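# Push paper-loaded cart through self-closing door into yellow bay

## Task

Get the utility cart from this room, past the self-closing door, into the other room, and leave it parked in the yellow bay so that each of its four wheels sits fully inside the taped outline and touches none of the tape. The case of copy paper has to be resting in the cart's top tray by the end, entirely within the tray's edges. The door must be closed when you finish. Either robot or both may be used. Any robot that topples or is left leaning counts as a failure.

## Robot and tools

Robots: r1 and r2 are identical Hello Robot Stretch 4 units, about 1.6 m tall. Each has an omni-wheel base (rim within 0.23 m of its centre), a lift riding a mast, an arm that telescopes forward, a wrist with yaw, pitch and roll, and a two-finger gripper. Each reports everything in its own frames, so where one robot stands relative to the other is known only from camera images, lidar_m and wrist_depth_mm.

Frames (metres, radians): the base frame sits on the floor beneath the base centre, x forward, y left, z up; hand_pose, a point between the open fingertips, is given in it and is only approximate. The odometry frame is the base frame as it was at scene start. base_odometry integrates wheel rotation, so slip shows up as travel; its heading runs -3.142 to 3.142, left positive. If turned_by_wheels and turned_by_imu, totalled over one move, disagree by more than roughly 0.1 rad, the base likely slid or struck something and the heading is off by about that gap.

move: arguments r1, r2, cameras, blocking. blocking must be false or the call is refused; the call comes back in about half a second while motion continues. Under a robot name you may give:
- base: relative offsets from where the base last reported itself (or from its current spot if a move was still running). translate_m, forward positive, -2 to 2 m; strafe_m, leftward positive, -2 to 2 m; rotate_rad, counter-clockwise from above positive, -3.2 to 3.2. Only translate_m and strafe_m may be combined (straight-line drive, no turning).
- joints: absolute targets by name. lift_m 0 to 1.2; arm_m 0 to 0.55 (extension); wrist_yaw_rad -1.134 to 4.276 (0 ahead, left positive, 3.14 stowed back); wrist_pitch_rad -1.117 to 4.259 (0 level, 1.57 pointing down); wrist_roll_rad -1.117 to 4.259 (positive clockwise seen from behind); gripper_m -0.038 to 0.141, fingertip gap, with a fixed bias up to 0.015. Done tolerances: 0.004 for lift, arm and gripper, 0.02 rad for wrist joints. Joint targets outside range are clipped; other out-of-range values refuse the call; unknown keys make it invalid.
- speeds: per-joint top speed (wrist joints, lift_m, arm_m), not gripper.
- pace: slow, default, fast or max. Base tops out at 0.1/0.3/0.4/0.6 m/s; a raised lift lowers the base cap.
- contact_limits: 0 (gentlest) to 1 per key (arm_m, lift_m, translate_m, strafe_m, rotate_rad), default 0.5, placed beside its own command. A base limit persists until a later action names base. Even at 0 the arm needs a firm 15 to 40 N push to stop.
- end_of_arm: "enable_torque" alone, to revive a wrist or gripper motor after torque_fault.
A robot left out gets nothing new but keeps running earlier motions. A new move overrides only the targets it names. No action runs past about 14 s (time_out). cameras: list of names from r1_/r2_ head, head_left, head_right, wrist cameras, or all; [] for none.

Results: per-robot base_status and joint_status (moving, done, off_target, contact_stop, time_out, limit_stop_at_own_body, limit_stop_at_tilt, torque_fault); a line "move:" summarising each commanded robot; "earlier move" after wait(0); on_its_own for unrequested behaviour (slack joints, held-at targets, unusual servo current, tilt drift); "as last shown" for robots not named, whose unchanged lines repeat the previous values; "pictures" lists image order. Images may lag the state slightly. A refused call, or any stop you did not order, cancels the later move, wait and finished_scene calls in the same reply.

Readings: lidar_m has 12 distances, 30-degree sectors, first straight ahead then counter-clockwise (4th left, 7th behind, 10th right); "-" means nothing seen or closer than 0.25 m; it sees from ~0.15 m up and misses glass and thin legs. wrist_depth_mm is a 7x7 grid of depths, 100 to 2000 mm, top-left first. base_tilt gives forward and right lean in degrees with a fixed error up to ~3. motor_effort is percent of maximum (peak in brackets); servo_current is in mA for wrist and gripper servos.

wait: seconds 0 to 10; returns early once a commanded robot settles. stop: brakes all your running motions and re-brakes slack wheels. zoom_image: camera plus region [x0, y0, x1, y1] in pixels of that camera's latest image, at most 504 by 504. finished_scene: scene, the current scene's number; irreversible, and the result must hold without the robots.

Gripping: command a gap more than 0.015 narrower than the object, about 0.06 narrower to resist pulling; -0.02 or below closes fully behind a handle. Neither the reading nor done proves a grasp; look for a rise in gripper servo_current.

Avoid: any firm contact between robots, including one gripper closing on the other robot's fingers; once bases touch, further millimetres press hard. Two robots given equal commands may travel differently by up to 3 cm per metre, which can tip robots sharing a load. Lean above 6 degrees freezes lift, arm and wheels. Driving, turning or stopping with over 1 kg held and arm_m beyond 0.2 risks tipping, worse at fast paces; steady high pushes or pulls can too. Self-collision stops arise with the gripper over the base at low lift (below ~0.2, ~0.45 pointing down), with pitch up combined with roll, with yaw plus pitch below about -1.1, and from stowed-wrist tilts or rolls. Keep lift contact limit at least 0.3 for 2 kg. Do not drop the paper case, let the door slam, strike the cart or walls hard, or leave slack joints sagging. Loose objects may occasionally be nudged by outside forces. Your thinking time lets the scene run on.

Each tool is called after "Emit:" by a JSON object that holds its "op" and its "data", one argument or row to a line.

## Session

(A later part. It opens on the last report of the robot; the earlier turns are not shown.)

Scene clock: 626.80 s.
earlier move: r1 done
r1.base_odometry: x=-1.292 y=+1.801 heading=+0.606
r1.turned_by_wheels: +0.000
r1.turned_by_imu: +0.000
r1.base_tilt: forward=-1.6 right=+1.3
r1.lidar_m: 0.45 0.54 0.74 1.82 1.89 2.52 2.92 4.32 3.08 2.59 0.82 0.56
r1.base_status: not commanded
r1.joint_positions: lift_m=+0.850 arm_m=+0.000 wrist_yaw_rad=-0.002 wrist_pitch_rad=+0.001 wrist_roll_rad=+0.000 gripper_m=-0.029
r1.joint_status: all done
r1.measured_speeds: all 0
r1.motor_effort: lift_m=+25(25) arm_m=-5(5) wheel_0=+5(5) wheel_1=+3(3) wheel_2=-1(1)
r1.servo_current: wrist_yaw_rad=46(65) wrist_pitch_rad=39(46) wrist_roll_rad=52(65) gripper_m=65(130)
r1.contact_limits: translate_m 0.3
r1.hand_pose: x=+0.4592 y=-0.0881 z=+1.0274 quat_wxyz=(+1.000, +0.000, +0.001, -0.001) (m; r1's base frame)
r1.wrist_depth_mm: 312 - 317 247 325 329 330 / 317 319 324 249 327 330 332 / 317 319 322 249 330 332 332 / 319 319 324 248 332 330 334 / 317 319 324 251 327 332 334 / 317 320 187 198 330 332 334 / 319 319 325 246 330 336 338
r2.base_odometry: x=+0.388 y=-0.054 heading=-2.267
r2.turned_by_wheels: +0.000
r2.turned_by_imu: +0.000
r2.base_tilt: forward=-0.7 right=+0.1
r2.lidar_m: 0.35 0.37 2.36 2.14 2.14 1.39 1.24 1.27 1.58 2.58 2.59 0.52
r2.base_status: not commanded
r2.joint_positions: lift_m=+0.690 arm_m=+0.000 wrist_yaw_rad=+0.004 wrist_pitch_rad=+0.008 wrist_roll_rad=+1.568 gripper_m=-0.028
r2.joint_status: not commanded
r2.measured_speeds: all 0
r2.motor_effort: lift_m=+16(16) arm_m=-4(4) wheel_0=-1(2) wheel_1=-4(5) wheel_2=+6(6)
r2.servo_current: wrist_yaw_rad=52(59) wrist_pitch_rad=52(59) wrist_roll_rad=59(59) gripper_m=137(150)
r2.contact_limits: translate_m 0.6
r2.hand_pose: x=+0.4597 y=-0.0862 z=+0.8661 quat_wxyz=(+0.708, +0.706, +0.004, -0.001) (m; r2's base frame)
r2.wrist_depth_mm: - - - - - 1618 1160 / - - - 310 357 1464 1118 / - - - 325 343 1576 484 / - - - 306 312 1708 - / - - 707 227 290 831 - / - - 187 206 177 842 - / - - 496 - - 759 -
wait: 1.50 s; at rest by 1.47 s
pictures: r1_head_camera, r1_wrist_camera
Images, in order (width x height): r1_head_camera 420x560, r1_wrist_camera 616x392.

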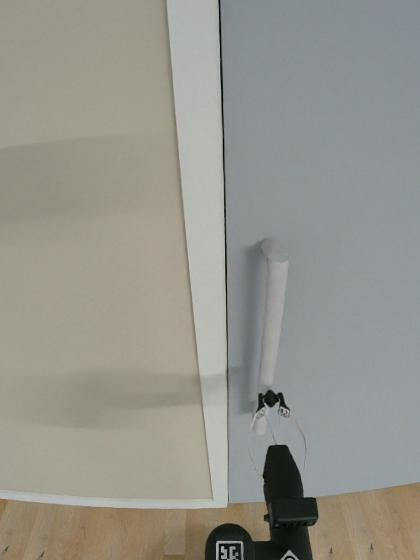

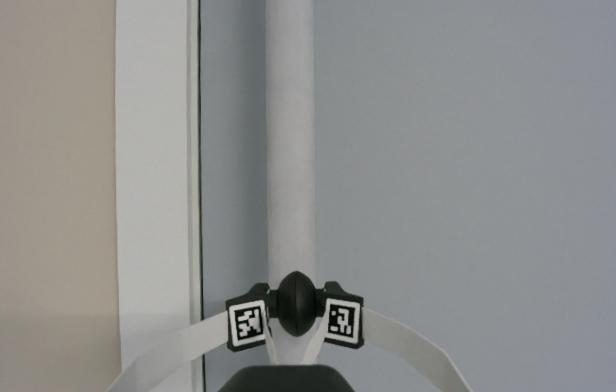

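Emit:
{"op": "move", "data": {
  "r1": {"base":{"translate_m":-0.08},"pace":"slow","contact_limits":{"translate_m":0.6}},
  "blocking": false,
  "cameras": ["r1_wrist_camera"]
}}

Emit:
{"op": "wait", "data": {
  "seconds": 2,
  "cameras": ["r1_wrist_camera","r1_head_camera"]
}}

Scene clock: 653.10 s.
move: r1 moving
r1.base_odometry: x=-1.302 y=+1.794 heading=+0.606
r1.turned_by_wheels: +0.000
r1.turned_by_imu: -0.002
r1.base_tilt: forward=-1.6 right=+1.3
r1.lidar_m: 0.46 0.54 0.74 1.82 1.87 2.49 2.89 4.35 3.08 2.63 0.85 0.59
r1.base_status: translate_m moving
r1.joint_positions: lift_m=+0.850 arm_m=+0.000 wrist_yaw_rad=-0.002 wrist_pitch_rad=+0.001 wrist_roll_rad=+0.000 gripper_m=-0.029
r1.joint_status: not commanded
r1.measured_speeds: translate_m=-0.048 strafe_m=+0.000 rotate_rad=+0.001 lift_m=+0.000 arm_m=+0.000 wrist_yaw_rad=+0.000 wrist_pitch_rad=+0.000 wrist_roll_rad=+0.000
r1.motor_effort: lift_m=+24(25) arm_m=-5(5) wheel_0=-6(6) wheel_1=-5(6) wheel_2=+5(6)
r1.servo_current: wrist_yaw_rad=46(65) wrist_pitch_rad=39(46) wrist_roll_rad=65(65) gripper_m=65(72)
r1.contact_limits: translate_m 0.6
r1.hand_pose: x=+0.4592 y=-0.0881 z=+1.0274 quat_wxyz=(+1.000, +0.000, +0.001, -0.001) (m; r1's base frame)
r1.wrist_depth_mm: 324 329 330 259 338 338 343 / 327 329 332 260 336 342 342 / 329 329 332 260 340 340 343 / 327 329 334 262 338 342 345 / 329 330 334 264 340 342 345 / 327 330 185 198 340 343 345 / 330 329 334 183 340 343 349
r2: as last shown
r2.turned_by_imu: +0.004
r2.lidar_m: 0.33 0.34 2.35 2.15 2.14 1.38 1.25 1.27 1.60 2.57 2.62 0.51
r2.motor_effort: lift_m=+16(16) arm_m=-4(4) wheel_0=-1(1) wheel_1=-5(5) wheel_2=+6(6)
r2.servo_current: wrist_yaw_rad=52(52) wrist_pitch_rad=52(52) wrist_roll_rad=46(65) gripper_m=137(143)
r2.contact_limits: translate_m 0.6
r2.wrist_depth_mm: - - - - - 1661 1182 / - - - 310 359 1464 1118 / - - - 324 340 1576 477 / - - - 307 312 1708 - / - - 707 228 290 842 - / - - 187 204 178 831 - / - - 496 - - 759 -
pictures: r1_wrist_camera
Images, in order (width x height): r1_wrist_camera 616x392.

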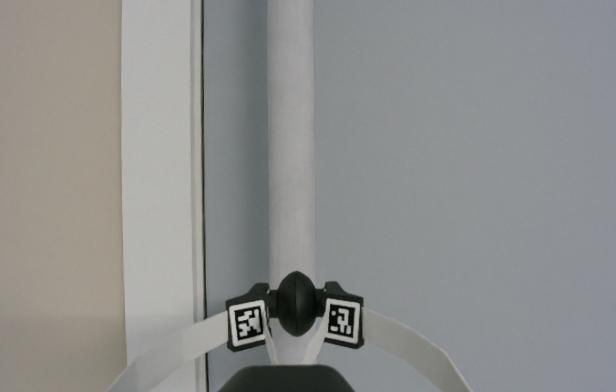

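Scene clock: 654.67 s.
earlier move: r1 done
r1.base_odometry: x=-1.357 y=+1.756 heading=+0.606
r1.turned_by_wheels: +0.000
r1.turned_by_imu: +0.000
r1.base_tilt: forward=-1.6 right=+1.3
r1.lidar_m: 0.55 0.63 0.87 1.80 1.89 2.52 2.83 4.31 3.08 2.92 0.91 0.65
r1.base_status: done
r1.joint_positions: lift_m=+0.850 arm_m=+0.000 wrist_yaw_rad=-0.002 wrist_pitch_rad=+0.001 wrist_roll_rad=+0.000 gripper_m=-0.029
r1.joint_status: not commanded
r1.measured_speeds: all 0
r1.motor_effort: lift_m=+24(25) arm_m=-5(5) wheel_0=-3(6) wheel_1=-2(6) wheel_2=+3(7)
r1.servo_current: wrist_yaw_rad=59(65) wrist_pitch_rad=39(52) wrist_roll_rad=46(65) gripper_m=52(72)
r1.contact_limits: translate_m 0.6
r1.hand_pose: x=+0.4592 y=-0.0881 z=+1.0274 quat_wxyz=(+1.000, +0.000, +0.001, -0.001) (m; r1's base frame)
r1.wrist_depth_mm: 389 397 399 399 404 410 410 / 392 394 399 402 404 410 413 / 392 394 404 404 407 413 415 / 392 397 404 407 407 410 413 / 394 397 404 404 413 415 415 / 397 402 184 199 410 415 418 / 397 399 183 325 413 415 418
r2.base_odometry: x=+0.388 y=-0.054 heading=-2.267
r2.turned_by_wheels: +0.000
r2.turned_by_imu: +0.000
r2.base_tilt: forward=-0.7 right=+0.1
r2.lidar_m: 0.37 0.36 2.36 2.14 2.18 1.41 1.26 1.28 1.59 2.58 2.62 0.51
r2.base_status: not commanded
r2.joint_positions: lift_m=+0.690 arm_m=+0.000 wrist_yaw_rad=+0.004 wrist_pitch_rad=+0.008 wrist_roll_rad=+1.568 gripper_m=-0.028
r2.joint_status: not commanded
r2.measured_speeds: all 0
r2.motor_effort: lift_m=+16(16) arm_m=-4(4) wheel_0=-1(2) wheel_1=-5(5) wheel_2=+6(6)
r2.servo_current: wrist_yaw_rad=46(65) wrist_pitch_rad=52(52) wrist_roll_rad=46(65) gripper_m=137(143)
r2.contact_limits: translate_m 0.6
r2.hand_pose: x=+0.4597 y=-0.0862 z=+0.8661 quat_wxyz=(+0.708, +0.706, +0.004, -0.001) (m; r2's base frame)
r2.wrist_depth_mm: - - - - - 1661 1160 / - - - 312 362 1464 1098 / - - - 325 342 1576 480 / - - - 307 312 1708 - / - - 707 228 290 831 - / - - 188 206 177 831 - / - - 496 - - 768 -
wait: 1.57 of 2 s (r1 has come to rest)
pictures: r1_head_camera, r1_wrist_camera
Images, in order (width x height): r1_head_camera 420x560, r1_wrist_camera 616x392.

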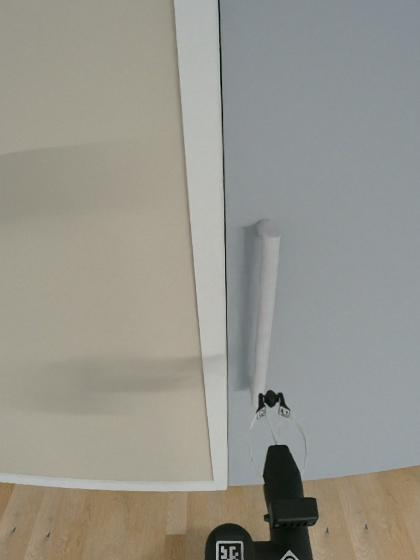

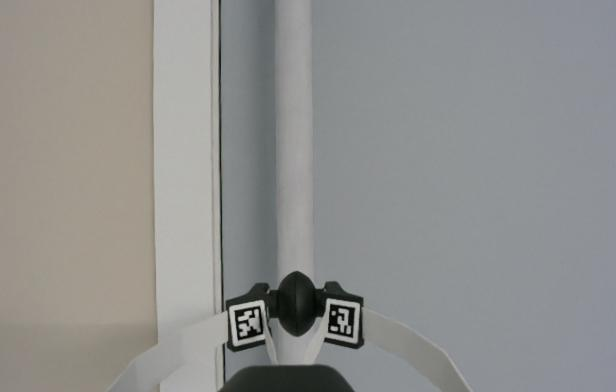

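Emit:
{"op": "move", "data": {
  "r1": {"joints":{"gripper_m":0.11}},
  "blocking": false,
  "cameras": []
}}

Emit:
{"op": "wait", "data": {
  "seconds": 1.5,
  "cameras": []
}}

Emit:
{"op": "move", "data": {
  "r1": {"base":{"translate_m":0.12,"strafe_m":0.0},"pace":"slow","contact_limits":{"translate_m":0.4}},
  "blocking": false,
  "cameras": []
}}

Emit:
{"op": "wait", "data": {
  "seconds": 2.5,
  "cameras": ["r1_wrist_camera"]
}}

Scene clock: 665.43 s.
move: r1 moving
r1.base_odometry: x=-1.357 y=+1.756 heading=+0.606
r1.turned_by_wheels: +0.000
r1.turned_by_imu: -0.001
r1.base_tilt: forward=-1.6 right=+1.2
r1.lidar_m: 0.55 0.62 0.86 1.82 1.85 2.50 2.84 4.33 3.08 2.92 0.93 0.64
r1.base_status: not commanded
r1.joint_positions: lift_m=+0.850 arm_m=+0.000 wrist_yaw_rad=-0.002 wrist_pitch_rad=+0.001 wrist_roll_rad=+0.000 gripper_m=-0.004
r1.joint_status: gripper_m moving
r1.measured_speeds: all 0
r1.motor_effort: lift_m=+25(25) arm_m=-5(5) wheel_0=-3(4) wheel_1=-3(3) wheel_2=+3(3)
r1.servo_current: wrist_yaw_rad=46(59) wrist_pitch_rad=46(46) wrist_roll_rad=59(59) gripper_m=78(78)
r1.contact_limits: translate_m 0.6
r1.hand_pose: x=+0.4592 y=-0.0881 z=+1.0274 quat_wxyz=(+1.000, +0.000, +0.001, -0.001) (m; r1's base frame)
r1.wrist_depth_mm: 392 394 399 402 404 410 413 / 392 394 402 399 410 410 413 / 394 397 402 399 410 413 418 / 392 397 404 402 407 413 418 / 394 399 404 404 410 413 418 / 394 399 186 190 413 415 415 / 397 399 181 181 162 413 415
r2: as last shown
r2.turned_by_imu: +0.002
r2.base_tilt: forward=-0.6 right=+0.0
r2.lidar_m: 0.35 0.34 2.35 2.15 2.17 1.40 1.26 1.26 1.58 2.58 2.60 0.49
r2.motor_effort: lift_m=+16(16) arm_m=-4(4) wheel_0=-1(2) wheel_1=-4(5) wheel_2=+6(6)
r2.servo_current: wrist_yaw_rad=46(59) wrist_pitch_rad=52(59) wrist_roll_rad=39(59) gripper_m=137(143)
r2.contact_limits: translate_m 0.6
r2.wrist_depth_mm: - - - - - 1708 1160 / - - - 310 359 1464 1118 / - - - 324 340 1576 480 / - - - 306 310 1756 - / - - 707 228 290 842 - / - - 187 206 177 831 - / - - 496 - - 768 -
pictures: none
No camera images: "cameras" was empty.

Scene clock: 666.93 s.
earlier move: r1 moving
r1.base_odometry: x=-1.357 y=+1.756 heading=+0.606
r1.turned_by_wheels: +0.000
r1.turned_by_imu: +0.000
r1.base_tilt: forward=-1.6 right=+1.3
r1.lidar_m: 0.54 0.62 0.85 1.80 1.86 2.49 2.84 4.32 3.05 2.91 0.93 0.65
r1.base_status: not commanded
r1.joint_positions: lift_m=+0.850 arm_m=+0.000 wrist_yaw_rad=-0.002 wrist_pitch_rad=+0.001 wrist_roll_rad=+0.000 gripper_m=+0.110
r1.joint_status: gripper_m moving
r1.measured_speeds: all 0
r1.motor_effort: lift_m=+24(25) arm_m=-4(5) wheel_0=-3(4) wheel_1=-2(3) wheel_2=+3(3)
r1.servo_current: wrist_yaw_rad=46(59) wrist_pitch_rad=39(46) wrist_roll_rad=59(59) gripper_m=33(91)
r1.contact_limits: translate_m 0.6
r1.hand_pose: x=+0.4592 y=-0.0881 z=+1.0274 quat_wxyz=(+1.000, +0.000, +0.001, -0.001) (m; r1's base frame)
r1.wrist_depth_mm: 389 394 399 399 404 410 415 / 392 397 402 402 407 410 410 / 392 397 404 402 410 413 413 / 394 397 404 404 407 410 418 / 397 397 404 404 407 415 415 / 394 397 404 404 200 418 421 / 397 397 404 141 413 415 418
r2.base_odometry: x=+0.388 y=-0.054 heading=-2.267
r2.turned_by_wheels: +0.000
r2.turned_by_imu: +0.000
r2.base_tilt: forward=-0.7 right=+0.0
r2.lidar_m: 0.35 0.36 2.34 2.16 2.17 1.40 1.25 1.25 1.57 2.57 2.61 0.50
r2.base_status: not commanded
r2.joint_positions: lift_m=+0.690 arm_m=+0.000 wrist_yaw_rad=+0.004 wrist_pitch_rad=+0.008 wrist_roll_rad=+1.568 gripper_m=-0.028
r2.joint_status: not commanded
r2.measured_speeds: all 0
r2.motor_effort: lift_m=+16(16) arm_m=-3(4) wheel_0=-1(2) wheel_1=-4(5) wheel_2=+6(6)
r2.servo_current: wrist_yaw_rad=46(59) wrist_pitch_rad=52(59) wrist_roll_rad=52(59) gripper_m=143(150)
r2.contact_limits: translate_m 0.6
r2.hand_pose: x=+0.4597 y=-0.0862 z=+0.8661 quat_wxyz=(+0.708, +0.706, +0.004, -0.001) (m; r2's base frame)
r2.wrist_depth_mm: - - - - - 1661 1160 / - - - 309 359 1499 1098 / - - - 325 342 1618 480 / - - - 307 310 1708 - / - - 707 228 291 842 - / - - 187 205 177 820 - / - - 492 - - 788 -
wait: 1.50 s; no rest
pictures: none
No camera images: "cameras" was empty.

Scene clock: 667.43 s.
earlier move: r1 done
move: r1 moving
r1.base_odometry: x=-1.347 y=+1.763 heading=+0.606
r1.turned_by_wheels: +0.000
r1.turned_by_imu: +0.000
r1.base_tilt: forward=-1.6 right=+1.2
r1.lidar_m: 0.52 0.59 0.83 1.81 1.90 2.49 2.84 4.32 3.06 2.88 0.92 0.63
r1.base_status: translate_m moving; strafe_m moving
r1.joint_positions: lift_m=+0.850 arm_m=+0.000 wrist_yaw_rad=-0.002 wrist_pitch_rad=+0.001 wrist_roll_rad=+0.000 gripper_m=+0.110
r1.joint_status: all done
r1.measured_speeds: translate_m=+0.049 strafe_m=+0.000 rotate_rad=+0.000 lift_m=+0.000 arm_m=+0.000 wrist_yaw_rad=+0.000 wrist_pitch_rad=+0.000 wrist_roll_rad=+0.000
r1.motor_effort: lift_m=+25(25) arm_m=-5(5) wheel_0=+3(6) wheel_1=+4(7) wheel_2=-5(7)
r1.servo_current: wrist_yaw_rad=46(65) wrist_pitch_rad=39(46) wrist_roll_rad=39(65) gripper_m=46(46)
r1.contact_limits: translate_m 0.4
r1.hand_pose: x=+0.4592 y=-0.0881 z=+1.0274 quat_wxyz=(+1.000, +0.000, +0.001, -0.001) (m; r1's base frame)
r1.wrist_depth_mm: 379 384 392 392 394 402 402 / 382 387 389 389 397 399 402 / 384 382 392 394 397 399 402 / 382 384 392 392 397 402 402 / 382 389 394 394 397 404 407 / 384 387 394 394 200 404 410 / 384 384 394 141 402 404 407
r2: as last shown
r2.base_tilt: forward=-0.7 right=+0.1
r2.lidar_m: 0.37 0.33 2.38 2.14 2.15 1.38 1.25 1.27 1.60 2.58 2.62 0.50
r2.motor_effort: lift_m=+16(16) arm_m=-4(4) wheel_0=-1(2) wheel_1=-4(5) wheel_2=+6(6)
r2.servo_current: wrist_yaw_rad=59(59) wrist_pitch_rad=59(59) wrist_roll_rad=46(65) gripper_m=143(143)
r2.contact_limits: translate_m 0.6
r2.wrist_depth_mm: - - - - - 1661 1138 / - - - 310 359 1430 1118 / - - - 325 340 1618 484 / - - - 306 310 1708 - / - - 707 228 290 831 - / - - 188 205 177 831 - / - - 496 - - 778 -
pictures: none
No camera images: "cameras" was empty.

Scene clock: 669.43 s.
earlier move: r1 done
r1.base_odometry: x=-1.259 y=+1.824 heading=+0.607
r1.turned_by_wheels: +0.000
r1.turned_by_imu: +0.000
r1.base_tilt: forward=-1.6 right=+1.3
r1.lidar_m: 0.42 0.51 0.70 1.74 1.87 2.54 2.95 4.32 3.08 2.39 0.76 0.52
r1.base_status: done
r1.joint_positions: lift_m=+0.850 arm_m=+0.000 wrist_yaw_rad=-0.002 wrist_pitch_rad=+0.001 wrist_roll_rad=+0.000 gripper_m=+0.110
r1.joint_status: all done
r1.measured_speeds: all 0
r1.motor_effort: lift_m=+25(25) arm_m=-5(5) wheel_0=+3(7) wheel_1=+2(7) wheel_2=-1(7)
r1.servo_current: wrist_yaw_rad=39(65) wrist_pitch_rad=39(52) wrist_roll_rad=46(65) gripper_m=46(46)
r1.contact_limits: translate_m 0.4
r1.hand_pose: x=+0.4592 y=-0.0881 z=+1.0274 quat_wxyz=(+1.000, +0.000, +0.001, -0.001) (m; r1's base frame)
r1.wrist_depth_mm: 277 - 283 208 286 289 291 / 277 - 282 205 286 290 291 / 278 - 283 206 289 291 293 / 278 - 282 206 289 293 294 / 278 - 285 209 290 293 293 / 278 192 285 208 200 293 297 / 279 153 285 141 291 293 297
r2.base_odometry: x=+0.388 y=-0.054 heading=-2.267
r2.turned_by_wheels: +0.000
r2.turned_by_imu: +0.000
r2.base_tilt: forward=-0.7 right=+0.1
r2.lidar_m: 0.37 0.37 2.36 2.15 2.17 1.40 1.24 1.28 1.55 2.57 2.59 0.49
r2.base_status: not commanded
r2.joint_positions: lift_m=+0.690 arm_m=+0.000 wrist_yaw_rad=+0.004 wrist_pitch_rad=+0.008 wrist_roll_rad=+1.568 gripper_m=-0.028
r2.joint_status: not commanded
r2.measured_speeds: all 0
r2.motor_effort: lift_m=+16(16) arm_m=-4(4) wheel_0=-1(2) wheel_1=-5(5) wheel_2=+6(6)
r2.servo_current: wrist_yaw_rad=59(65) wrist_pitch_rad=59(59) wrist_roll_rad=52(65) gripper_m=143(150)
r2.contact_limits: translate_m 0.6
r2.hand_pose: x=+0.4597 y=-0.0862 z=+0.8661 quat_wxyz=(+0.708, +0.706, +0.004, -0.001) (m; r2's base frame)
r2.wrist_depth_mm: - - - - - 1661 1160 / - - - 310 359 1464 1118 / - - - 324 342 1576 484 / - - - 306 310 1708 - / - - 715 228 290 820 - / - - 187 205 178 831 - / - - 492 - - 768 -
wait: 2.00 of 2.5 s (r1 has come to rest)
pictures: r1_wrist_camera
Images, in order (width x height): r1_wrist_camera 616x392.

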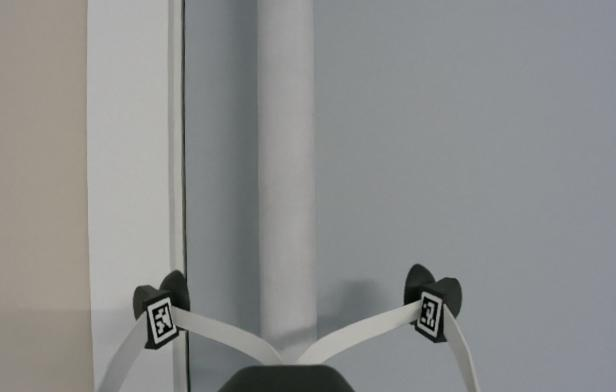

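Emit:
{"op": "move", "data": {
  "r1": {"joints":{"gripper_m":-0.03}},
  "blocking": false,
  "cameras": []
}}

Emit:
{"op": "wait", "data": {
  "seconds": 2,
  "cameras": ["r1_wrist_camera"]
}}

Scene clock: 673.27 s.
move: r1 moving
r1.base_odometry: x=-1.259 y=+1.824 heading=+0.607
r1.turned_by_wheels: +0.000
r1.turned_by_imu: +0.000
r1.base_tilt: forward=-1.6 right=+1.3
r1.lidar_m: 0.43 0.52 0.69 1.71 1.88 2.53 2.95 4.33 3.08 2.39 0.77 0.52
r1.base_status: not commanded
r1.joint_positions: lift_m=+0.850 arm_m=+0.000 wrist_yaw_rad=-0.002 wrist_pitch_rad=+0.001 wrist_roll_rad=+0.000 gripper_m=+0.095
r1.joint_status: gripper_m moving
r1.measured_speeds: all 0
r1.motor_effort: lift_m=+24(25) arm_m=-5(5) wheel_0=+2(3) wheel_1=+2(2) wheel_2=-1(1)
r1.servo_current: wrist_yaw_rad=46(65) wrist_pitch_rad=39(46) wrist_roll_rad=59(65) gripper_m=78(85)
r1.contact_limits: translate_m 0.4
r1.hand_pose: x=+0.4592 y=-0.0881 z=+1.0274 quat_wxyz=(+1.000, +0.000, +0.001, -0.001) (m; r1's base frame)
r1.wrist_depth_mm: 274 - 282 208 286 290 290 / 277 - 282 206 289 291 290 / 277 - 285 205 287 291 294 / 277 - 285 207 289 291 294 / 278 - 283 208 290 293 294 / 279 187 285 209 199 293 297 / 281 143 285 145 291 291 296
r2: as last shown
r2.turned_by_imu: +0.001
r2.lidar_m: 0.36 0.35 2.37 2.15 2.17 1.40 1.24 1.25 1.62 2.58 2.60 0.51
r2.motor_effort: lift_m=+16(16) arm_m=-4(4) wheel_0=-1(2) wheel_1=-4(5) wheel_2=+6(6)
r2.servo_current: wrist_yaw_rad=59(59) wrist_pitch_rad=46(59) wrist_roll_rad=46(59) gripper_m=137(143)
r2.contact_limits: translate_m 0.6
r2.wrist_depth_mm: - - - - - 1661 1138 / - - - 312 362 1464 1138 / - - - 327 342 1618 480 / - - - 307 309 1708 - / - - 707 229 289 831 - / - - 187 206 177 842 - / - - 500 - - 759 -
pictures: none
No camera images: "cameras" was empty.

Scene clock: 674.87 s.
earlier move: r1 done
r1.base_odometry: x=-1.259 y=+1.824 heading=+0.607
r1.turned_by_wheels: +0.000
r1.turned_by_imu: +0.000
r1.base_tilt: forward=-1.6 right=+1.3
r1.lidar_m: 0.43 0.50 0.66 1.71 1.87 2.50 2.95 4.28 3.06 2.37 0.74 0.53
r1.base_status: not commanded
r1.joint_positions: lift_m=+0.850 arm_m=+0.000 wrist_yaw_rad=+0.001 wrist_pitch_rad=+0.001 wrist_roll_rad=+0.000 gripper_m=-0.028
r1.joint_status: all done
r1.measured_speeds: all 0
r1.motor_effort: lift_m=+24(25) arm_m=-5(5) wheel_0=+3(3) wheel_1=+2(2) wheel_2=+2(3)
r1.servo_current: wrist_yaw_rad=65(65) wrist_pitch_rad=46(52) wrist_roll_rad=65(65) gripper_m=104(247)
r1.contact_limits: translate_m 0.4
r1.hand_pose: x=+0.4595 y=-0.0871 z=+1.0274 quat_wxyz=(+1.000, +0.000, +0.001, +0.001) (m; r1's base frame)
r1.wrist_depth_mm: 277 - 279 205 285 286 286 / 278 - 282 204 286 286 290 / 279 - 282 206 285 290 290 / 279 - 285 208 286 289 290 / 277 - 283 208 287 289 291 / 278 - 187 205 183 289 290 / 281 143 286 206 289 144 291
r2.base_odometry: x=+0.388 y=-0.054 heading=-2.267
r2.turned_by_wheels: +0.000
r2.turned_by_imu: +0.000
r2.base_tilt: forward=-0.7 right=+0.1
r2.lidar_m: 0.35 0.34 2.35 2.16 2.16 1.40 1.24 1.28 1.57 2.57 2.62 0.50
r2.base_status: not commanded
r2.joint_positions: lift_m=+0.690 arm_m=+0.000 wrist_yaw_rad=+0.004 wrist_pitch_rad=+0.008 wrist_roll_rad=+1.568 gripper_m=-0.028
r2.joint_status: not commanded
r2.measured_speeds: all 0
r2.motor_effort: lift_m=+16(16) arm_m=-4(4) wheel_0=-1(2) wheel_1=-4(5) wheel_2=+6(6)
r2.servo_current: wrist_yaw_rad=52(59) wrist_pitch_rad=59(59) wrist_roll_rad=39(59) gripper_m=143(150)
r2.contact_limits: translate_m 0.6
r2.hand_pose: x=+0.4597 y=-0.0862 z=+0.8661 quat_wxyz=(+0.708, +0.706, +0.004, -0.001) (m; r2's base frame)
r2.wrist_depth_mm: - - - - - 1661 1160 / - - - 314 362 1430 1098 / - - - 325 340 1576 480 / - - - 307 310 1708 - / - - 699 228 290 831 - / - - 188 204 177 831 - / - - 496 - - 768 -
wait: 1.60 of 2 s (r1 has come to rest)
pictures: r1_wrist_camera
Images, in order (width x height): r1_wrist_camera 616x392.

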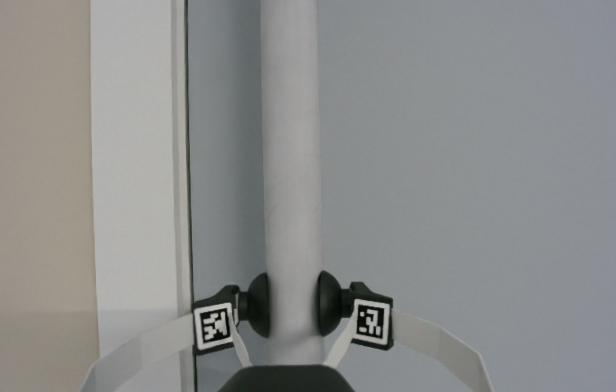

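Emit:
{"op": "move", "data": {
  "r1": {"base":{"translate_m":-0.137,"strafe_m":-0.03},"pace":"slow","contact_limits":{"translate_m":0.7}},
  "blocking": false,
  "cameras": []
}}

Emit:
{"op": "wait", "data": {
  "seconds": 2.5,
  "cameras": ["r1_wrist_camera"]
}}

Scene clock: 708.27 s.
move: r1 moving
r1.base_odometry: x=-1.267 y=+1.815 heading=+0.607
r1.turned_by_wheels: +0.000
r1.turned_by_imu: +0.000
r1.base_tilt: forward=-1.6 right=+1.3
r1.lidar_m: 0.42 0.53 0.69 1.78 1.90 2.50 2.92 4.33 3.06 2.45 0.76 0.54
r1.base_status: translate_m moving; strafe_m moving
r1.joint_positions: lift_m=+0.850 arm_m=+0.000 wrist_yaw_rad=+0.001 wrist_pitch_rad=+0.001 wrist_roll_rad=+0.000 gripper_m=-0.029
r1.joint_status: not commanded
r1.measured_speeds: translate_m=-0.048 strafe_m=-0.010 rotate_rad=+0.002 lift_m=+0.000 arm_m=+0.000 wrist_yaw_rad=+0.000 wrist_pitch_rad=+0.000 wrist_roll_rad=+0.000
r1.motor_effort: lift_m=+24(25) arm_m=-5(5) wheel_0=-2(6) wheel_1=-4(7) wheel_2=+8(11)
r1.servo_current: wrist_yaw_rad=39(52) wrist_pitch_rad=39(46) wrist_roll_rad=52(59) gripper_m=98(104)
r1.contact_limits: translate_m 0.7
r1.hand_pose: x=+0.4595 y=-0.0870 z=+1.0274 quat_wxyz=(+1.000, +0.000, +0.001, +0.001) (m; r1's base frame)
r1.wrist_depth_mm: 287 - 293 219 294 297 298 / 290 - 294 218 294 297 298 / 289 - 296 218 297 300 300 / 291 - 294 218 298 300 300 / 291 - 296 217 300 300 303 / 291 - 186 214 182 301 303 / 290 148 297 218 298 137 303
r2: as last shown
r2.turned_by_imu: +0.002
r2.base_tilt: forward=-0.7 right=+0.0
r2.lidar_m: 0.36 0.36 2.34 2.13 2.18 1.39 1.24 1.27 1.59 2.58 2.62 0.51
r2.servo_current: wrist_yaw_rad=39(59) wrist_pitch_rad=52(52) wrist_roll_rad=39(59) gripper_m=137(143)
r2.contact_limits: translate_m 0.6
r2.wrist_depth_mm: - - - - - 1661 1160 / - - - 310 362 1430 1098 / - - - 325 340 1576 480 / - - - 307 310 1708 - / - - 699 228 290 831 - / - - 187 205 178 831 - / - - 496 - - 768 -
pictures: none
No camera images: "cameras" was empty.

Scene clock: 710.43 s.
earlier move: r1 done
r1.base_odometry: x=-1.354 y=+1.722 heading=+0.606
r1.turned_by_wheels: -0.001
r1.turned_by_imu: -0.001
r1.base_tilt: forward=-1.5 right=+1.3
r1.lidar_m: 0.55 0.61 0.87 1.83 1.90 2.56 2.82 4.28 3.04 2.88 0.95 0.65
r1.base_status: done
r1.joint_positions: lift_m=+0.850 arm_m=+0.000 wrist_yaw_rad=+0.001 wrist_pitch_rad=+0.001 wrist_roll_rad=+0.000 gripper_m=-0.029
r1.joint_status: not commanded
r1.measured_speeds: all 0
r1.motor_effort: lift_m=+24(25) arm_m=+4(5) wheel_0=-3(6) wheel_1=-2(7) wheel_2=+1(11)
r1.servo_current: wrist_yaw_rad=52(72) wrist_pitch_rad=39(52) wrist_roll_rad=52(65) gripper_m=59(104)
r1.contact_limits: translate_m 0.7
r1.hand_pose: x=+0.4593 y=-0.0870 z=+1.0274 quat_wxyz=(+1.000, +0.000, +0.001, +0.001) (m; r1's base frame)
r1.wrist_depth_mm: 407 413 415 421 424 433 433 / 407 413 418 421 424 430 430 / 410 410 421 421 427 430 433 / 413 415 418 421 427 427 433 / 415 418 421 421 430 430 436 / 413 415 186 201 433 430 436 / 413 415 343 343 176 433 436
r2.base_odometry: x=+0.388 y=-0.054 heading=-2.267
r2.turned_by_wheels: +0.000
r2.turned_by_imu: +0.000
r2.base_tilt: forward=-0.7 right=+0.1
r2.lidar_m: 0.33 0.32 2.37 2.13 2.16 1.40 1.24 1.28 1.58 2.59 2.62 0.46
r2.base_status: not commanded
r2.joint_positions: lift_m=+0.690 arm_m=+0.000 wrist_yaw_rad=+0.004 wrist_pitch_rad=+0.008 wrist_roll_rad=+1.568 gripper_m=-0.028
r2.joint_status: not commanded
r2.measured_speeds: all 0
r2.motor_effort: lift_m=+16(16) arm_m=-4(4) wheel_0=-1(2) wheel_1=-4(5) wheel_2=+6(6)
r2.servo_current: wrist_yaw_rad=46(59) wrist_pitch_rad=52(59) wrist_roll_rad=39(59) gripper_m=137(143)
r2.contact_limits: translate_m 0.6
r2.hand_pose: x=+0.4597 y=-0.0862 z=+0.8661 quat_wxyz=(+0.708, +0.706, +0.004, -0.001) (m; r2's base frame)
r2.wrist_depth_mm: - - - - - 1661 1182 / - - - 309 359 1464 1098 / - - - 325 342 1576 484 / - - - 307 310 1708 - / - - 715 228 291 831 - / - - 187 205 177 842 - / - - 496 - - 768 -
wait: 2.17 of 2.5 s (r1 has come to rest)
pictures: r1_wrist_camera
Images, in order (width x height): r1_wrist_camera 616x392.

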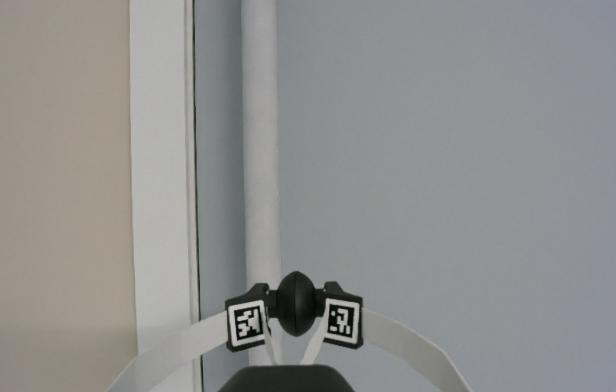

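Emit:
{"op": "move", "data": {
  "r1": {"joints":{"gripper_m":0.11}},
  "blocking": false,
  "cameras": []
}}

Emit:
{"op": "wait", "data": {
  "seconds": 1.6,
  "cameras": []
}}

Emit:
{"op": "move", "data": {
  "r1": {"base":{"translate_m":0.172,"strafe_m":0.033},"pace":"slow","contact_limits":{"translate_m":0.4}},
  "blocking": false,
  "cameras": []
}}

Emit:
{"op": "wait", "data": {
  "seconds": 3,
  "cameras": ["r1_wrist_camera"]
}}

Scene clock: 722.83 s.
move: r1 moving
r1.base_odometry: x=-1.354 y=+1.722 heading=+0.606
r1.turned_by_wheels: +0.000
r1.turned_by_imu: +0.000
r1.base_tilt: forward=-1.6 right=+1.3
r1.lidar_m: 0.53 0.67 0.86 1.83 1.92 2.55 2.79 4.28 3.04 2.89 0.98 0.66
r1.base_status: not commanded
r1.joint_positions: lift_m=+0.850 arm_m=+0.000 wrist_yaw_rad=+0.001 wrist_pitch_rad=+0.001 wrist_roll_rad=+0.000 gripper_m=-0.004
r1.joint_status: gripper_m moving
r1.measured_speeds: all 0
r1.motor_effort: lift_m=+24(24) arm_m=+4(4) wheel_0=-3(3) wheel_1=-3(3) wheel_2=+1(1)
r1.servo_current: wrist_yaw_rad=39(59) wrist_pitch_rad=39(46) wrist_roll_rad=20(59) gripper_m=72(72)
r1.contact_limits: translate_m 0.7
r1.hand_pose: x=+0.4593 y=-0.0870 z=+1.0274 quat_wxyz=(+1.000, +0.000, +0.001, +0.001) (m; r1's base frame)
r1.wrist_depth_mm: 407 410 415 421 424 430 430 / 407 410 415 424 427 430 436 / 413 410 415 424 424 430 430 / 415 415 421 427 427 430 433 / 413 413 418 427 427 433 439 / 415 415 191 190 430 436 433 / 413 415 181 186 162 436 439
r2: as last shown
r2.turned_by_imu: +0.001
r2.lidar_m: 0.35 0.35 2.37 2.15 2.16 1.38 1.26 1.26 1.58 2.56 2.61 0.48
r2.motor_effort: lift_m=+16(16) arm_m=-4(4) wheel_0=-2(2) wheel_1=-4(5) wheel_2=+6(6)
r2.servo_current: wrist_yaw_rad=46(59) wrist_pitch_rad=52(52) wrist_roll_rad=52(65) gripper_m=137(143)
r2.contact_limits: translate_m 0.6
r2.wrist_depth_mm: - - - - - 1708 1182 / - - - 312 359 1430 1118 / - - - 325 340 1618 477 / - - - 307 312 1708 - / - - 715 228 290 831 - / - - 187 206 178 820 - / - - 496 - - 768 -
pictures: none
No camera images: "cameras" was empty.

Scene clock: 724.43 s.
earlier move: r1 done
r1.base_odometry: x=-1.354 y=+1.722 heading=+0.606
r1.turned_by_wheels: +0.000
r1.turned_by_imu: +0.000
r1.base_tilt: forward=-1.6 right=+1.3
r1.lidar_m: 0.57 0.66 0.89 1.84 1.91 2.54 2.80 4.30 3.03 2.89 0.97 0.67
r1.base_status: not commanded
r1.joint_positions: lift_m=+0.850 arm_m=+0.000 wrist_yaw_rad=+0.001 wrist_pitch_rad=+0.001 wrist_roll_rad=+0.000 gripper_m=+0.110
r1.joint_status: all done
r1.measured_speeds: all 0
r1.motor_effort: lift_m=+24(24) arm_m=+4(4) wheel_0=-3(4) wheel_1=-2(3) wheel_2=+1(1)
r1.servo_current: wrist_yaw_rad=39(72) wrist_pitch_rad=46(52) wrist_roll_rad=59(59) gripper_m=39(98)
r1.contact_limits: translate_m 0.7
r1.hand_pose: x=+0.4593 y=-0.0870 z=+1.0274 quat_wxyz=(+1.000, +0.000, +0.001, +0.001) (m; r1's base frame)
r1.wrist_depth_mm: 407 413 415 418 421 427 430 / 410 410 418 424 424 424 430 / 410 415 418 424 424 430 433 / 410 418 418 421 424 430 436 / 410 413 421 421 427 430 436 / 415 415 418 427 200 433 436 / 415 191 424 141 430 439 436
r2.base_odometry: x=+0.388 y=-0.054 heading=-2.267
r2.turned_by_wheels: +0.000
r2.turned_by_imu: +0.000
r2.base_tilt: forward=-0.7 right=+0.1
r2.lidar_m: 0.36 0.36 2.34 2.15 2.15 1.41 1.25 1.26 1.58 2.58 2.59 0.51
r2.base_status: not commanded
r2.joint_positions: lift_m=+0.690 arm_m=+0.000 wrist_yaw_rad=+0.004 wrist_pitch_rad=+0.008 wrist_roll_rad=+1.568 gripper_m=-0.028
r2.joint_status: not commanded
r2.measured_speeds: all 0
r2.motor_effort: lift_m=+16(16) arm_m=-3(4) wheel_0=-1(2) wheel_1=-4(5) wheel_2=+6(6)
r2.servo_current: wrist_yaw_rad=39(65) wrist_pitch_rad=52(65) wrist_roll_rad=46(65) gripper_m=143(143)
r2.contact_limits: translate_m 0.6
r2.hand_pose: x=+0.4597 y=-0.0862 z=+0.8661 quat_wxyz=(+0.708, +0.706, +0.004, -0.001) (m; r2's base frame)
r2.wrist_depth_mm: - - - - - 1661 1160 / - - - 309 362 1499 1098 / - - - 325 342 1576 480 / - - - 307 310 1708 - / - - 707 228 291 831 - / - - 187 205 177 831 - / - - 496 - - 778 -
wait: 1.60 s; at rest by 1.57 s
pictures: none
No camera images: "cameras" was empty.

Scene clock: 724.93 s.
move: r1 moving
r1.base_odometry: x=-1.345 y=+1.730 heading=+0.607
r1.turned_by_wheels: +0.000
r1.turned_by_imu: +0.000
r1.base_tilt: forward=-1.6 right=+1.3
r1.lidar_m: 0.53 0.63 0.85 1.84 1.89 2.54 2.84 4.30 3.01 2.89 0.94 0.66
r1.base_status: translate_m moving; strafe_m moving
r1.joint_positions: lift_m=+0.850 arm_m=+0.000 wrist_yaw_rad=+0.001 wrist_pitch_rad=+0.001 wrist_roll_rad=+0.000 gripper_m=+0.110
r1.joint_status: not commanded
r1.measured_speeds: translate_m=+0.048 strafe_m=+0.009 rotate_rad=+0.000 lift_m=+0.000 arm_m=+0.000 wrist_yaw_rad=+0.000 wrist_pitch_rad=+0.000 wrist_roll_rad=+0.000
r1.motor_effort: lift_m=+24(24) arm_m=+4(5) wheel_0=+3(5) wheel_1=+5(5) wheel_2=-5(7)
r1.servo_current: wrist_yaw_rad=65(65) wrist_pitch_rad=46(46) wrist_roll_rad=46(52) gripper_m=39(52)
r1.contact_limits: translate_m 0.4
r1.hand_pose: x=+0.4593 y=-0.0870 z=+1.0274 quat_wxyz=(+1.000, +0.000, +0.001, +0.001) (m; r1's base frame)
r1.wrist_depth_mm: 399 402 404 413 413 418 424 / 397 402 407 413 413 418 421 / 399 402 407 413 418 421 424 / 402 404 404 410 418 418 424 / 399 404 410 415 418 421 424 / 402 404 330 415 201 421 421 / 404 190 413 141 421 418 424
r2: as last shown
r2.base_tilt: forward=-0.7 right=+0.0
r2.lidar_m: 0.36 0.36 2.37 2.13 2.16 1.40 1.24 1.27 1.56 2.58 2.61 0.51
r2.motor_effort: lift_m=+16(16) arm_m=-4(4) wheel_0=-1(1) wheel_1=-4(5) wheel_2=+6(6)
r2.servo_current: wrist_yaw_rad=52(52) wrist_pitch_rad=46(52) wrist_roll_rad=39(59) gripper_m=143(143)
r2.contact_limits: translate_m 0.6
r2.wrist_depth_mm: - - - - - 1661 1182 / - - - 312 362 1464 1118 / - - - 327 340 1576 484 / - - - 307 310 1708 - / - - 707 228 290 831 - / - - 187 205 177 820 - / - - 496 - - 759 -
pictures: none
No camera images: "cameras" was empty.

Scene clock: 727.47 s.
earlier move: r1 done
r1.base_odometry: x=-1.232 y=+1.847 heading=+0.607
r1.turned_by_wheels: +0.000
r1.turned_by_imu: +0.000
r1.base_tilt: forward=-1.6 right=+1.2
r1.lidar_m: 0.40 0.46 0.64 1.61 1.89 2.50 2.98 4.33 3.09 2.21 0.69 0.48
r1.base_status: done
r1.joint_positions: lift_m=+0.850 arm_m=+0.000 wrist_yaw_rad=+0.001 wrist_pitch_rad=+0.001 wrist_roll_rad=+0.000 gripper_m=+0.110
r1.joint_status: not commanded
r1.measured_speeds: all 0
r1.motor_effort: lift_m=+24(24) arm_m=+4(5) wheel_0=+2(7) wheel_1=+4(7) wheel_2=-2(7)
r1.servo_current: wrist_yaw_rad=46(72) wrist_pitch_rad=39(52) wrist_roll_rad=33(72) gripper_m=46(52)
r1.contact_limits: translate_m 0.4
r1.hand_pose: x=+0.4593 y=-0.0870 z=+1.0274 quat_wxyz=(+1.000, +0.000, +0.001, +0.001) (m; r1's base frame)
r1.wrist_depth_mm: 242 - 248 169 252 253 256 / 242 - 248 172 252 254 257 / 244 - 248 172 253 256 257 / 244 - 249 172 254 256 258 / 244 - 249 172 254 256 259 / 245 192 249 172 212 256 259 / 245 173 252 146 255 256 258
r2.base_odometry: x=+0.388 y=-0.054 heading=-2.267
r2.turned_by_wheels: +0.000
r2.turned_by_imu: +0.000
r2.base_tilt: forward=-0.6 right=+0.1
r2.lidar_m: 0.36 0.34 2.36 2.12 2.17 1.38 1.24 1.27 1.62 2.57 2.59 0.52
r2.base_status: not commanded
r2.joint_positions: lift_m=+0.690 arm_m=+0.000 wrist_yaw_rad=+0.004 wrist_pitch_rad=+0.008 wrist_roll_rad=+1.568 gripper_m=-0.028
r2.joint_status: not commanded
r2.measured_speeds: all 0
r2.motor_effort: lift_m=+16(16) arm_m=-4(4) wheel_0=-1(2) wheel_1=-4(5) wheel_2=+6(6)
r2.servo_current: wrist_yaw_rad=39(59) wrist_pitch_rad=46(59) wrist_roll_rad=46(65) gripper_m=143(150)
r2.contact_limits: translate_m 0.6
r2.hand_pose: x=+0.4597 y=-0.0862 z=+0.8661 quat_wxyz=(+0.708, +0.706, +0.004, -0.001) (m; r2's base frame)
r2.wrist_depth_mm: - - - - - 1661 1160 / - - - 310 362 1464 1118 / - - - 324 342 1537 480 / - - - 306 314 1661 - / - - 707 228 291 820 - / - - 187 206 177 831 - / - - 496 - - 759 -
wait: 2.53 of 3 s (r1 has come to rest)
pictures: r1_wrist_camera
Images, in order (width x height): r1_wrist_camera 616x392.

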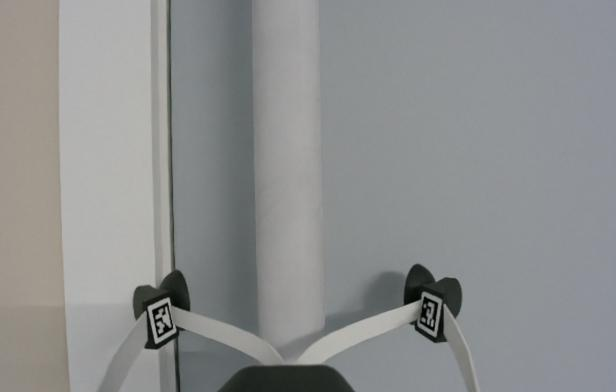

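Emit:
{"op": "move", "data": {
  "r1": {"joints":{"gripper_m":-0.03}},
  "blocking": false,
  "cameras": []
}}

Emit:
{"op": "wait", "data": {
  "seconds": 1.8,
  "cameras": ["r1_wrist_camera"]
}}

Scene clock: 730.57 s.
move: r1 moving
r1.base_odometry: x=-1.232 y=+1.847 heading=+0.607
r1.turned_by_wheels: +0.000
r1.turned_by_imu: +0.000
r1.base_tilt: forward=-1.6 right=+1.3
r1.lidar_m: 0.38 0.47 0.65 1.62 1.88 2.51 2.96 4.35 3.06 2.25 0.71 0.48
r1.base_status: not commanded
r1.joint_positions: lift_m=+0.850 arm_m=+0.000 wrist_yaw_rad=+0.001 wrist_pitch_rad=+0.001 wrist_roll_rad=+0.000 gripper_m=+0.095
r1.joint_status: gripper_m moving
r1.measured_speeds: all 0
r1.motor_effort: lift_m=+24(24) arm_m=+4(4) wheel_0=+2(3) wheel_1=+4(4) wheel_2=-2(2)
r1.servo_current: wrist_yaw_rad=39(59) wrist_pitch_rad=39(52) wrist_roll_rad=59(59) gripper_m=104(104)
r1.contact_limits: translate_m 0.4
r1.hand_pose: x=+0.4593 y=-0.0870 z=+1.0274 quat_wxyz=(+1.000, +0.000, +0.001, +0.001) (m; r1's base frame)
r1.wrist_depth_mm: 241 - 248 169 252 254 256 / 242 - 247 172 252 254 256 / 242 - 249 172 252 255 256 / 244 - 249 172 254 255 258 / 244 - 250 173 254 255 258 / 246 186 251 173 200 258 258 / 247 160 251 144 255 257 258
r2: as last shown
r2.base_tilt: forward=-0.7 right=+0.1
r2.lidar_m: 0.36 0.33 2.36 2.14 2.16 1.39 1.26 1.27 1.57 2.59 2.59 0.49
r2.motor_effort: lift_m=+16(16) arm_m=-4(4) wheel_0=-1(2) wheel_1=-4(4) wheel_2=+6(6)
r2.servo_current: wrist_yaw_rad=52(59) wrist_pitch_rad=52(59) wrist_roll_rad=52(59) gripper_m=143(143)
r2.contact_limits: translate_m 0.6
r2.wrist_depth_mm: - - - - - 1661 1160 / - - - 310 362 1464 1118 / - - - 325 340 1576 480 / - - - 307 312 1661 - / - - 707 229 290 831 - / - - 187 206 178 831 - / - - 496 - - 778 -
pictures: none
No camera images: "cameras" was empty.

Scene clock: 732.17 s.
earlier move: r1 done
r1.base_odometry: x=-1.231 y=+1.847 heading=+0.607
r1.turned_by_wheels: +0.000
r1.turned_by_imu: +0.000
r1.base_tilt: forward=-1.6 right=+1.3
r1.lidar_m: 0.37 0.47 0.63 1.60 1.89 2.50 2.99 4.33 3.08 2.20 0.69 0.48
r1.base_status: not commanded
r1.joint_positions: lift_m=+0.850 arm_m=+0.000 wrist_yaw_rad=+0.003 wrist_pitch_rad=+0.001 wrist_roll_rad=+0.000 gripper_m=-0.029
r1.joint_status: all done
r1.measured_speeds: all 0
r1.motor_effort: lift_m=+24(24) arm_m=-4(5) wheel_0=-2(3) wheel_1=+1(4) wheel_2=+9(9)
r1.servo_current: wrist_yaw_rad=33(65) wrist_pitch_rad=46(52) wrist_roll_rad=59(65) gripper_m=78(150)
r1.contact_limits: translate_m 0.4
r1.hand_pose: x=+0.4596 y=-0.0867 z=+1.0274 quat_wxyz=(+1.000, +0.000, +0.001, +0.001) (m; r1's base frame)
r1.wrist_depth_mm: 242 - 242 167 247 247 250 / 242 - 244 166 247 249 251 / 243 - 244 165 247 249 249 / 242 - 245 167 249 250 250 / 243 - 245 168 248 251 252 / 245 - 244 169 250 250 253 / 245 138 247 166 249 252 252
r2.base_odometry: x=+0.388 y=-0.054 heading=-2.267
r2.turned_by_wheels: +0.000
r2.turned_by_imu: +0.000
r2.base_tilt: forward=-0.7 right=+0.1
r2.lidar_m: 0.35 0.35 2.38 2.13 2.16 1.40 1.26 1.24 1.57 2.57 2.60 0.47
r2.base_status: not commanded
r2.joint_positions: lift_m=+0.690 arm_m=+0.000 wrist_yaw_rad=+0.004 wrist_pitch_rad=+0.008 wrist_roll_rad=+1.568 gripper_m=-0.028
r2.joint_status: not commanded
r2.measured_speeds: all 0
r2.motor_effort: lift_m=+16(16) arm_m=-4(4) wheel_0=-1(2) wheel_1=-4(5) wheel_2=+6(6)
r2.servo_current: wrist_yaw_rad=39(65) wrist_pitch_rad=52(59) wrist_roll_rad=46(78) gripper_m=143(150)
r2.contact_limits: translate_m 0.6
r2.hand_pose: x=+0.4597 y=-0.0862 z=+0.8661 quat_wxyz=(+0.708, +0.706, +0.004, -0.001) (m; r2's base frame)
r2.wrist_depth_mm: - - - - - 1618 1160 / - - - 310 359 1499 1118 / - - - 324 340 1576 484 / - - - 306 310 1708 - / - - 707 227 290 820 - / - - 187 205 178 831 - / - - 492 - - 768 -
wait: 1.60 of 1.8 s (r1 has come to rest)
pictures: r1_wrist_camera
Images, in order (width x height): r1_wrist_camera 616x392.

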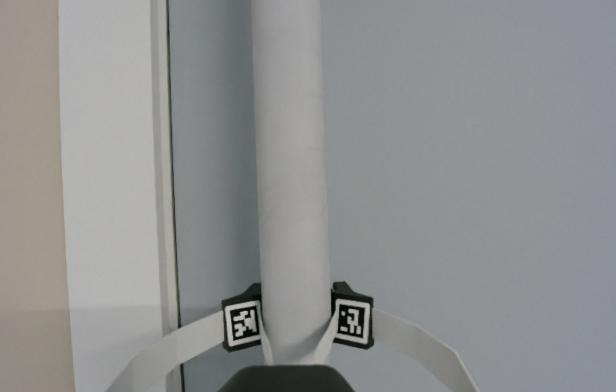

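Hooked behind the bar now. Pull.

Emit:
{"op": "move", "data": {
  "r1": {"base":{"translate_m":-0.157,"strafe_m":-0.033},"pace":"slow","contact_limits":{"translate_m":0.7}},
  "blocking": false,
  "cameras": []
}}

Emit:
{"op": "wait", "data": {
  "seconds": 2.7,
  "cameras": ["r1_wrist_camera"]
}}

Scene clock: 740.00 s.
move: r1 moving
r1.base_odometry: x=-1.240 y=+1.838 heading=+0.607
r1.turned_by_wheels: +0.000
r1.turned_by_imu: +0.000
r1.base_tilt: forward=-1.5 right=+1.3
r1.lidar_m: 0.37 0.47 0.66 1.67 1.88 2.52 2.99 4.34 3.06 2.24 0.71 0.48
r1.base_status: translate_m moving; strafe_m moving
r1.joint_positions: lift_m=+0.850 arm_m=+0.000 wrist_yaw_rad=+0.003 wrist_pitch_rad=+0.001 wrist_roll_rad=+0.000 gripper_m=-0.029
r1.joint_status: not commanded
r1.measured_speeds: translate_m=-0.048 strafe_m=-0.011 rotate_rad=+0.002 lift_m=+0.000 arm_m=+0.000 wrist_yaw_rad=+0.004 wrist_pitch_rad=+0.000 wrist_roll_rad=+0.000
r1.motor_effort: lift_m=+24(24) arm_m=-4(4) wheel_0=-9(10) wheel_1=-9(9) wheel_2=+17(17)
r1.servo_current: wrist_yaw_rad=46(72) wrist_pitch_rad=39(46) wrist_roll_rad=52(52) gripper_m=85(85)
r1.contact_limits: translate_m 0.7
r1.hand_pose: x=+0.4596 y=-0.0865 z=+1.0274 quat_wxyz=(+1.000, +0.000, +0.001, +0.002) (m; r1's base frame)
r1.wrist_depth_mm: 252 - 243 167 247 249 252 / 252 - 243 166 248 250 251 / 253 - 244 166 248 250 251 / 253 - 244 167 249 251 253 / 253 - 245 167 250 251 253 / 256 - 208 168 250 252 254 / 255 139 246 165 250 253 254
r2: as last shown
r2.turned_by_imu: +0.001
r2.base_tilt: forward=-0.7 right=+0.0
r2.lidar_m: 0.36 0.36 2.35 2.14 2.13 1.39 1.25 1.27 1.58 2.57 2.60 0.52
r2.motor_effort: lift_m=+16(16) arm_m=-4(4) wheel_0=-1(1) wheel_1=-4(5) wheel_2=+6(6)
r2.servo_current: wrist_yaw_rad=59(65) wrist_pitch_rad=52(59) wrist_roll_rad=46(65) gripper_m=137(150)
r2.contact_limits: translate_m 0.6
r2.wrist_depth_mm: - - - - - 1708 1138 / - - - 310 362 1464 1098 / - - - 325 342 1576 484 / - - - 307 312 1708 - / - - 715 228 290 809 - / - - 187 205 177 831 - / - - 496 - - 768 -
pictures: none
No camera images: "cameras" was empty.

Scene clock: 742.37 s.
earlier move: r1 done
r1.base_odometry: x=-1.341 y=+1.730 heading=+0.607
r1.turned_by_wheels: +0.000
r1.turned_by_imu: +0.001
r1.base_tilt: forward=-1.5 right=+1.3
r1.lidar_m: 0.39 0.62 0.86 1.85 1.91 2.55 2.82 4.29 3.04 2.87 0.84 0.51
r1.base_status: done
r1.joint_positions: lift_m=+0.850 arm_m=+0.000 wrist_yaw_rad=+0.005 wrist_pitch_rad=+0.001 wrist_roll_rad=+0.000 gripper_m=-0.029
r1.joint_status: not commanded
r1.measured_speeds: all 0
r1.motor_effort: lift_m=+24(24) arm_m=-4(4) wheel_0=-5(10) wheel_1=-6(10) wheel_2=+13(19)
r1.servo_current: wrist_yaw_rad=65(78) wrist_pitch_rad=39(46) wrist_roll_rad=39(59) gripper_m=78(85)
r1.contact_limits: translate_m 0.7
r1.hand_pose: x=+0.4598 y=-0.0859 z=+1.0274 quat_wxyz=(+1.000, +0.000, +0.001, +0.003) (m; r1's base frame)
r1.wrist_depth_mm: 394 394 236 167 258 272 282 / 397 397 236 166 259 272 282 / 399 397 236 166 258 272 283 / 397 399 236 166 260 272 285 / 399 399 239 167 260 274 286 / 402 402 189 169 259 274 286 / 402 402 237 165 257 276 283
r2.base_odometry: x=+0.388 y=-0.054 heading=-2.267
r2.turned_by_wheels: +0.000
r2.turned_by_imu: +0.000
r2.base_tilt: forward=-0.7 right=+0.1
r2.lidar_m: 0.35 0.34 2.37 2.14 2.16 1.40 1.25 1.24 1.58 2.57 2.60 0.51
r2.base_status: not commanded
r2.joint_positions: lift_m=+0.690 arm_m=+0.000 wrist_yaw_rad=+0.004 wrist_pitch_rad=+0.008 wrist_roll_rad=+1.568 gripper_m=-0.028
r2.joint_status: not commanded
r2.measured_speeds: all 0
r2.motor_effort: lift_m=+16(16) arm_m=-4(4) wheel_0=-1(2) wheel_1=-5(5) wheel_2=+6(6)
r2.servo_current: wrist_yaw_rad=46(65) wrist_pitch_rad=52(59) wrist_roll_rad=39(65) gripper_m=143(150)
r2.contact_limits: translate_m 0.6
r2.hand_pose: x=+0.4597 y=-0.0862 z=+0.8661 quat_wxyz=(+0.708, +0.706, +0.004, -0.001) (m; r2's base frame)
r2.wrist_depth_mm: - - - - - 1708 1160 / - - - 310 359 1430 1098 / - - - 325 342 1618 484 / - - - 304 312 1708 - / - - 699 227 290 842 - / - - 187 205 177 831 - / - - 500 - - 768 -
wait: 2.37 of 2.7 s (r1 has come to rest)
pictures: r1_wrist_camera
Images, in order (width x height): r1_wrist_camera 616x392.

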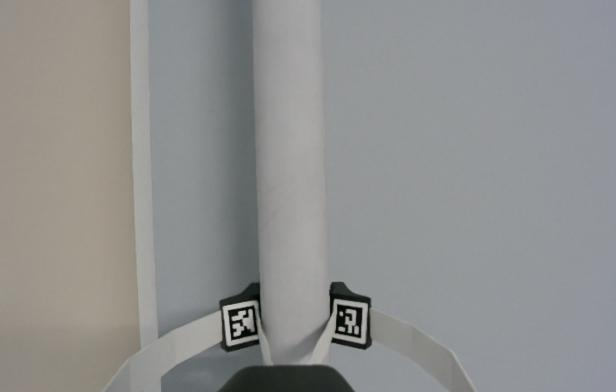

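Emit:
{"op": "move", "data": {
  "r1": {"base":{"translate_m":-0.147,"strafe_m":-0.065},"pace":"slow","contact_limits":{"translate_m":0.7}},
  "blocking": false,
  "cameras": []
}}

Emit:
{"op": "wait", "data": {
  "seconds": 2.9,
  "cameras": ["r1_wrist_camera"]
}}

Scene clock: 748.63 s.
move: r1 moving
r1.base_odometry: x=-1.348 y=+1.719 heading=+0.608
r1.turned_by_wheels: +0.001
r1.turned_by_imu: +0.000
r1.base_tilt: forward=-1.5 right=+1.3
r1.lidar_m: 0.38 0.64 0.88 1.84 1.93 2.55 2.83 4.29 3.06 2.87 0.88 0.50
r1.base_status: translate_m moving; strafe_m moving
r1.joint_positions: lift_m=+0.850 arm_m=+0.000 wrist_yaw_rad=+0.005 wrist_pitch_rad=+0.001 wrist_roll_rad=+0.000 gripper_m=-0.029
r1.joint_status: not commanded
r1.measured_speeds: translate_m=-0.049 strafe_m=-0.022 rotate_rad=+0.002 lift_m=+0.000 arm_m=+0.000 wrist_yaw_rad=+0.001 wrist_pitch_rad=+0.000 wrist_roll_rad=+0.000
r1.motor_effort: lift_m=+24(24) arm_m=-4(4) wheel_0=-5(7) wheel_1=-8(9) wheel_2=+20(20)
r1.servo_current: wrist_yaw_rad=52(72) wrist_pitch_rad=39(46) wrist_roll_rad=39(72) gripper_m=78(85)
r1.contact_limits: translate_m 0.7
r1.hand_pose: x=+0.4598 y=-0.0858 z=+1.0274 quat_wxyz=(+1.000, +0.000, +0.001, +0.003) (m; r1's base frame)
r1.wrist_depth_mm: 404 407 236 167 259 274 283 / 404 407 236 165 260 273 285 / 407 404 236 167 260 273 286 / 407 410 237 167 260 273 287 / 410 407 237 167 260 274 289 / 410 410 189 168 259 274 289 / 410 407 236 165 257 277 285
r2: as last shown
r2.turned_by_imu: +0.001
r2.base_tilt: forward=-0.7 right=+0.0
r2.lidar_m: 0.37 0.33 2.34 2.15 2.17 1.39 1.24 1.27 1.58 2.57 2.60 0.52
r2.motor_effort: lift_m=+16(16) arm_m=-4(4) wheel_0=-1(1) wheel_1=-4(5) wheel_2=+6(6)
r2.servo_current: wrist_yaw_rad=46(52) wrist_pitch_rad=52(52) wrist_roll_rad=39(59) gripper_m=137(143)
r2.contact_limits: translate_m 0.6
r2.wrist_depth_mm: - - - - - 1661 1182 / - - - 312 362 1464 1118 / - - - 325 340 1576 477 / - - - 306 312 1756 - / - - 707 228 290 831 - / - - 187 205 177 831 - / - - 496 - - 768 -
pictures: none
No camera images: "cameras" was empty.

Scene clock: 750.93 s.
earlier move: r1 done
r1.base_odometry: x=-1.424 y=+1.593 heading=+0.608
r1.turned_by_wheels: +0.000
r1.turned_by_imu: +0.001
r1.base_tilt: forward=-1.5 right=+1.2
r1.lidar_m: 0.38 0.79 1.05 1.90 1.96 2.60 2.69 4.20 3.00 2.82 1.05 0.53
r1.base_status: done
r1.joint_positions: lift_m=+0.850 arm_m=+0.000 wrist_yaw_rad=+0.010 wrist_pitch_rad=+0.001 wrist_roll_rad=+0.000 gripper_m=-0.029
r1.joint_status: not commanded
r1.measured_speeds: all 0
r1.motor_effort: lift_m=+24(24) arm_m=-5(5) wheel_0=+0(7) wheel_1=-3(10) wheel_2=+14(20)
r1.servo_current: wrist_yaw_rad=78(91) wrist_pitch_rad=39(52) wrist_roll_rad=39(72) gripper_m=78(85)
r1.contact_limits: translate_m 0.7
r1.hand_pose: x=+0.4602 y=-0.0846 z=+1.0274 quat_wxyz=(+1.000, +0.000, +0.001, +0.005) (m; r1's base frame)
r1.wrist_depth_mm: - 223 229 170 276 300 329 / - 223 230 165 274 300 329 / - 223 232 170 276 300 329 / - 222 233 165 274 303 330 / - 224 232 168 274 301 330 / - 221 184 168 271 298 327 / - 138 230 165 156 304 330
r2.base_odometry: x=+0.388 y=-0.054 heading=-2.267
r2.turned_by_wheels: +0.000
r2.turned_by_imu: +0.000
r2.base_tilt: forward=-0.7 right=+0.0
r2.lidar_m: 0.36 0.33 2.39 2.16 2.16 1.37 1.24 1.27 1.59 2.58 2.61 0.52
r2.base_status: not commanded
r2.joint_positions: lift_m=+0.690 arm_m=+0.000 wrist_yaw_rad=+0.004 wrist_pitch_rad=+0.008 wrist_roll_rad=+1.568 gripper_m=-0.028
r2.joint_status: not commanded
r2.measured_speeds: all 0
r2.motor_effort: lift_m=+16(16) arm_m=-4(4) wheel_0=-1(2) wheel_1=-4(5) wheel_2=+6(6)
r2.servo_current: wrist_yaw_rad=59(65) wrist_pitch_rad=52(59) wrist_roll_rad=39(65) gripper_m=143(150)
r2.contact_limits: translate_m 0.6
r2.hand_pose: x=+0.4597 y=-0.0862 z=+0.8661 quat_wxyz=(+0.708, +0.706, +0.004, -0.001) (m; r2's base frame)
r2.wrist_depth_mm: - - - - - 1661 1138 / - - - 309 359 1499 1098 / - - - 325 342 1576 480 / - - - 306 312 1708 - / - - 707 227 289 831 - / - - 187 205 177 842 - / - - 492 - - 768 -
wait: 2.30 of 2.9 s (r1 has come to rest)
pictures: r1_wrist_camera
Images, in order (width x height): r1_wrist_camera 616x392.

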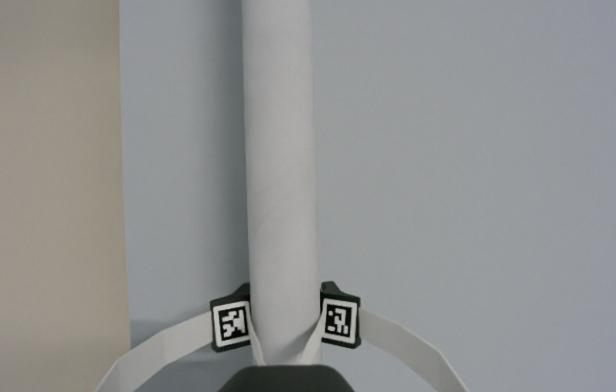

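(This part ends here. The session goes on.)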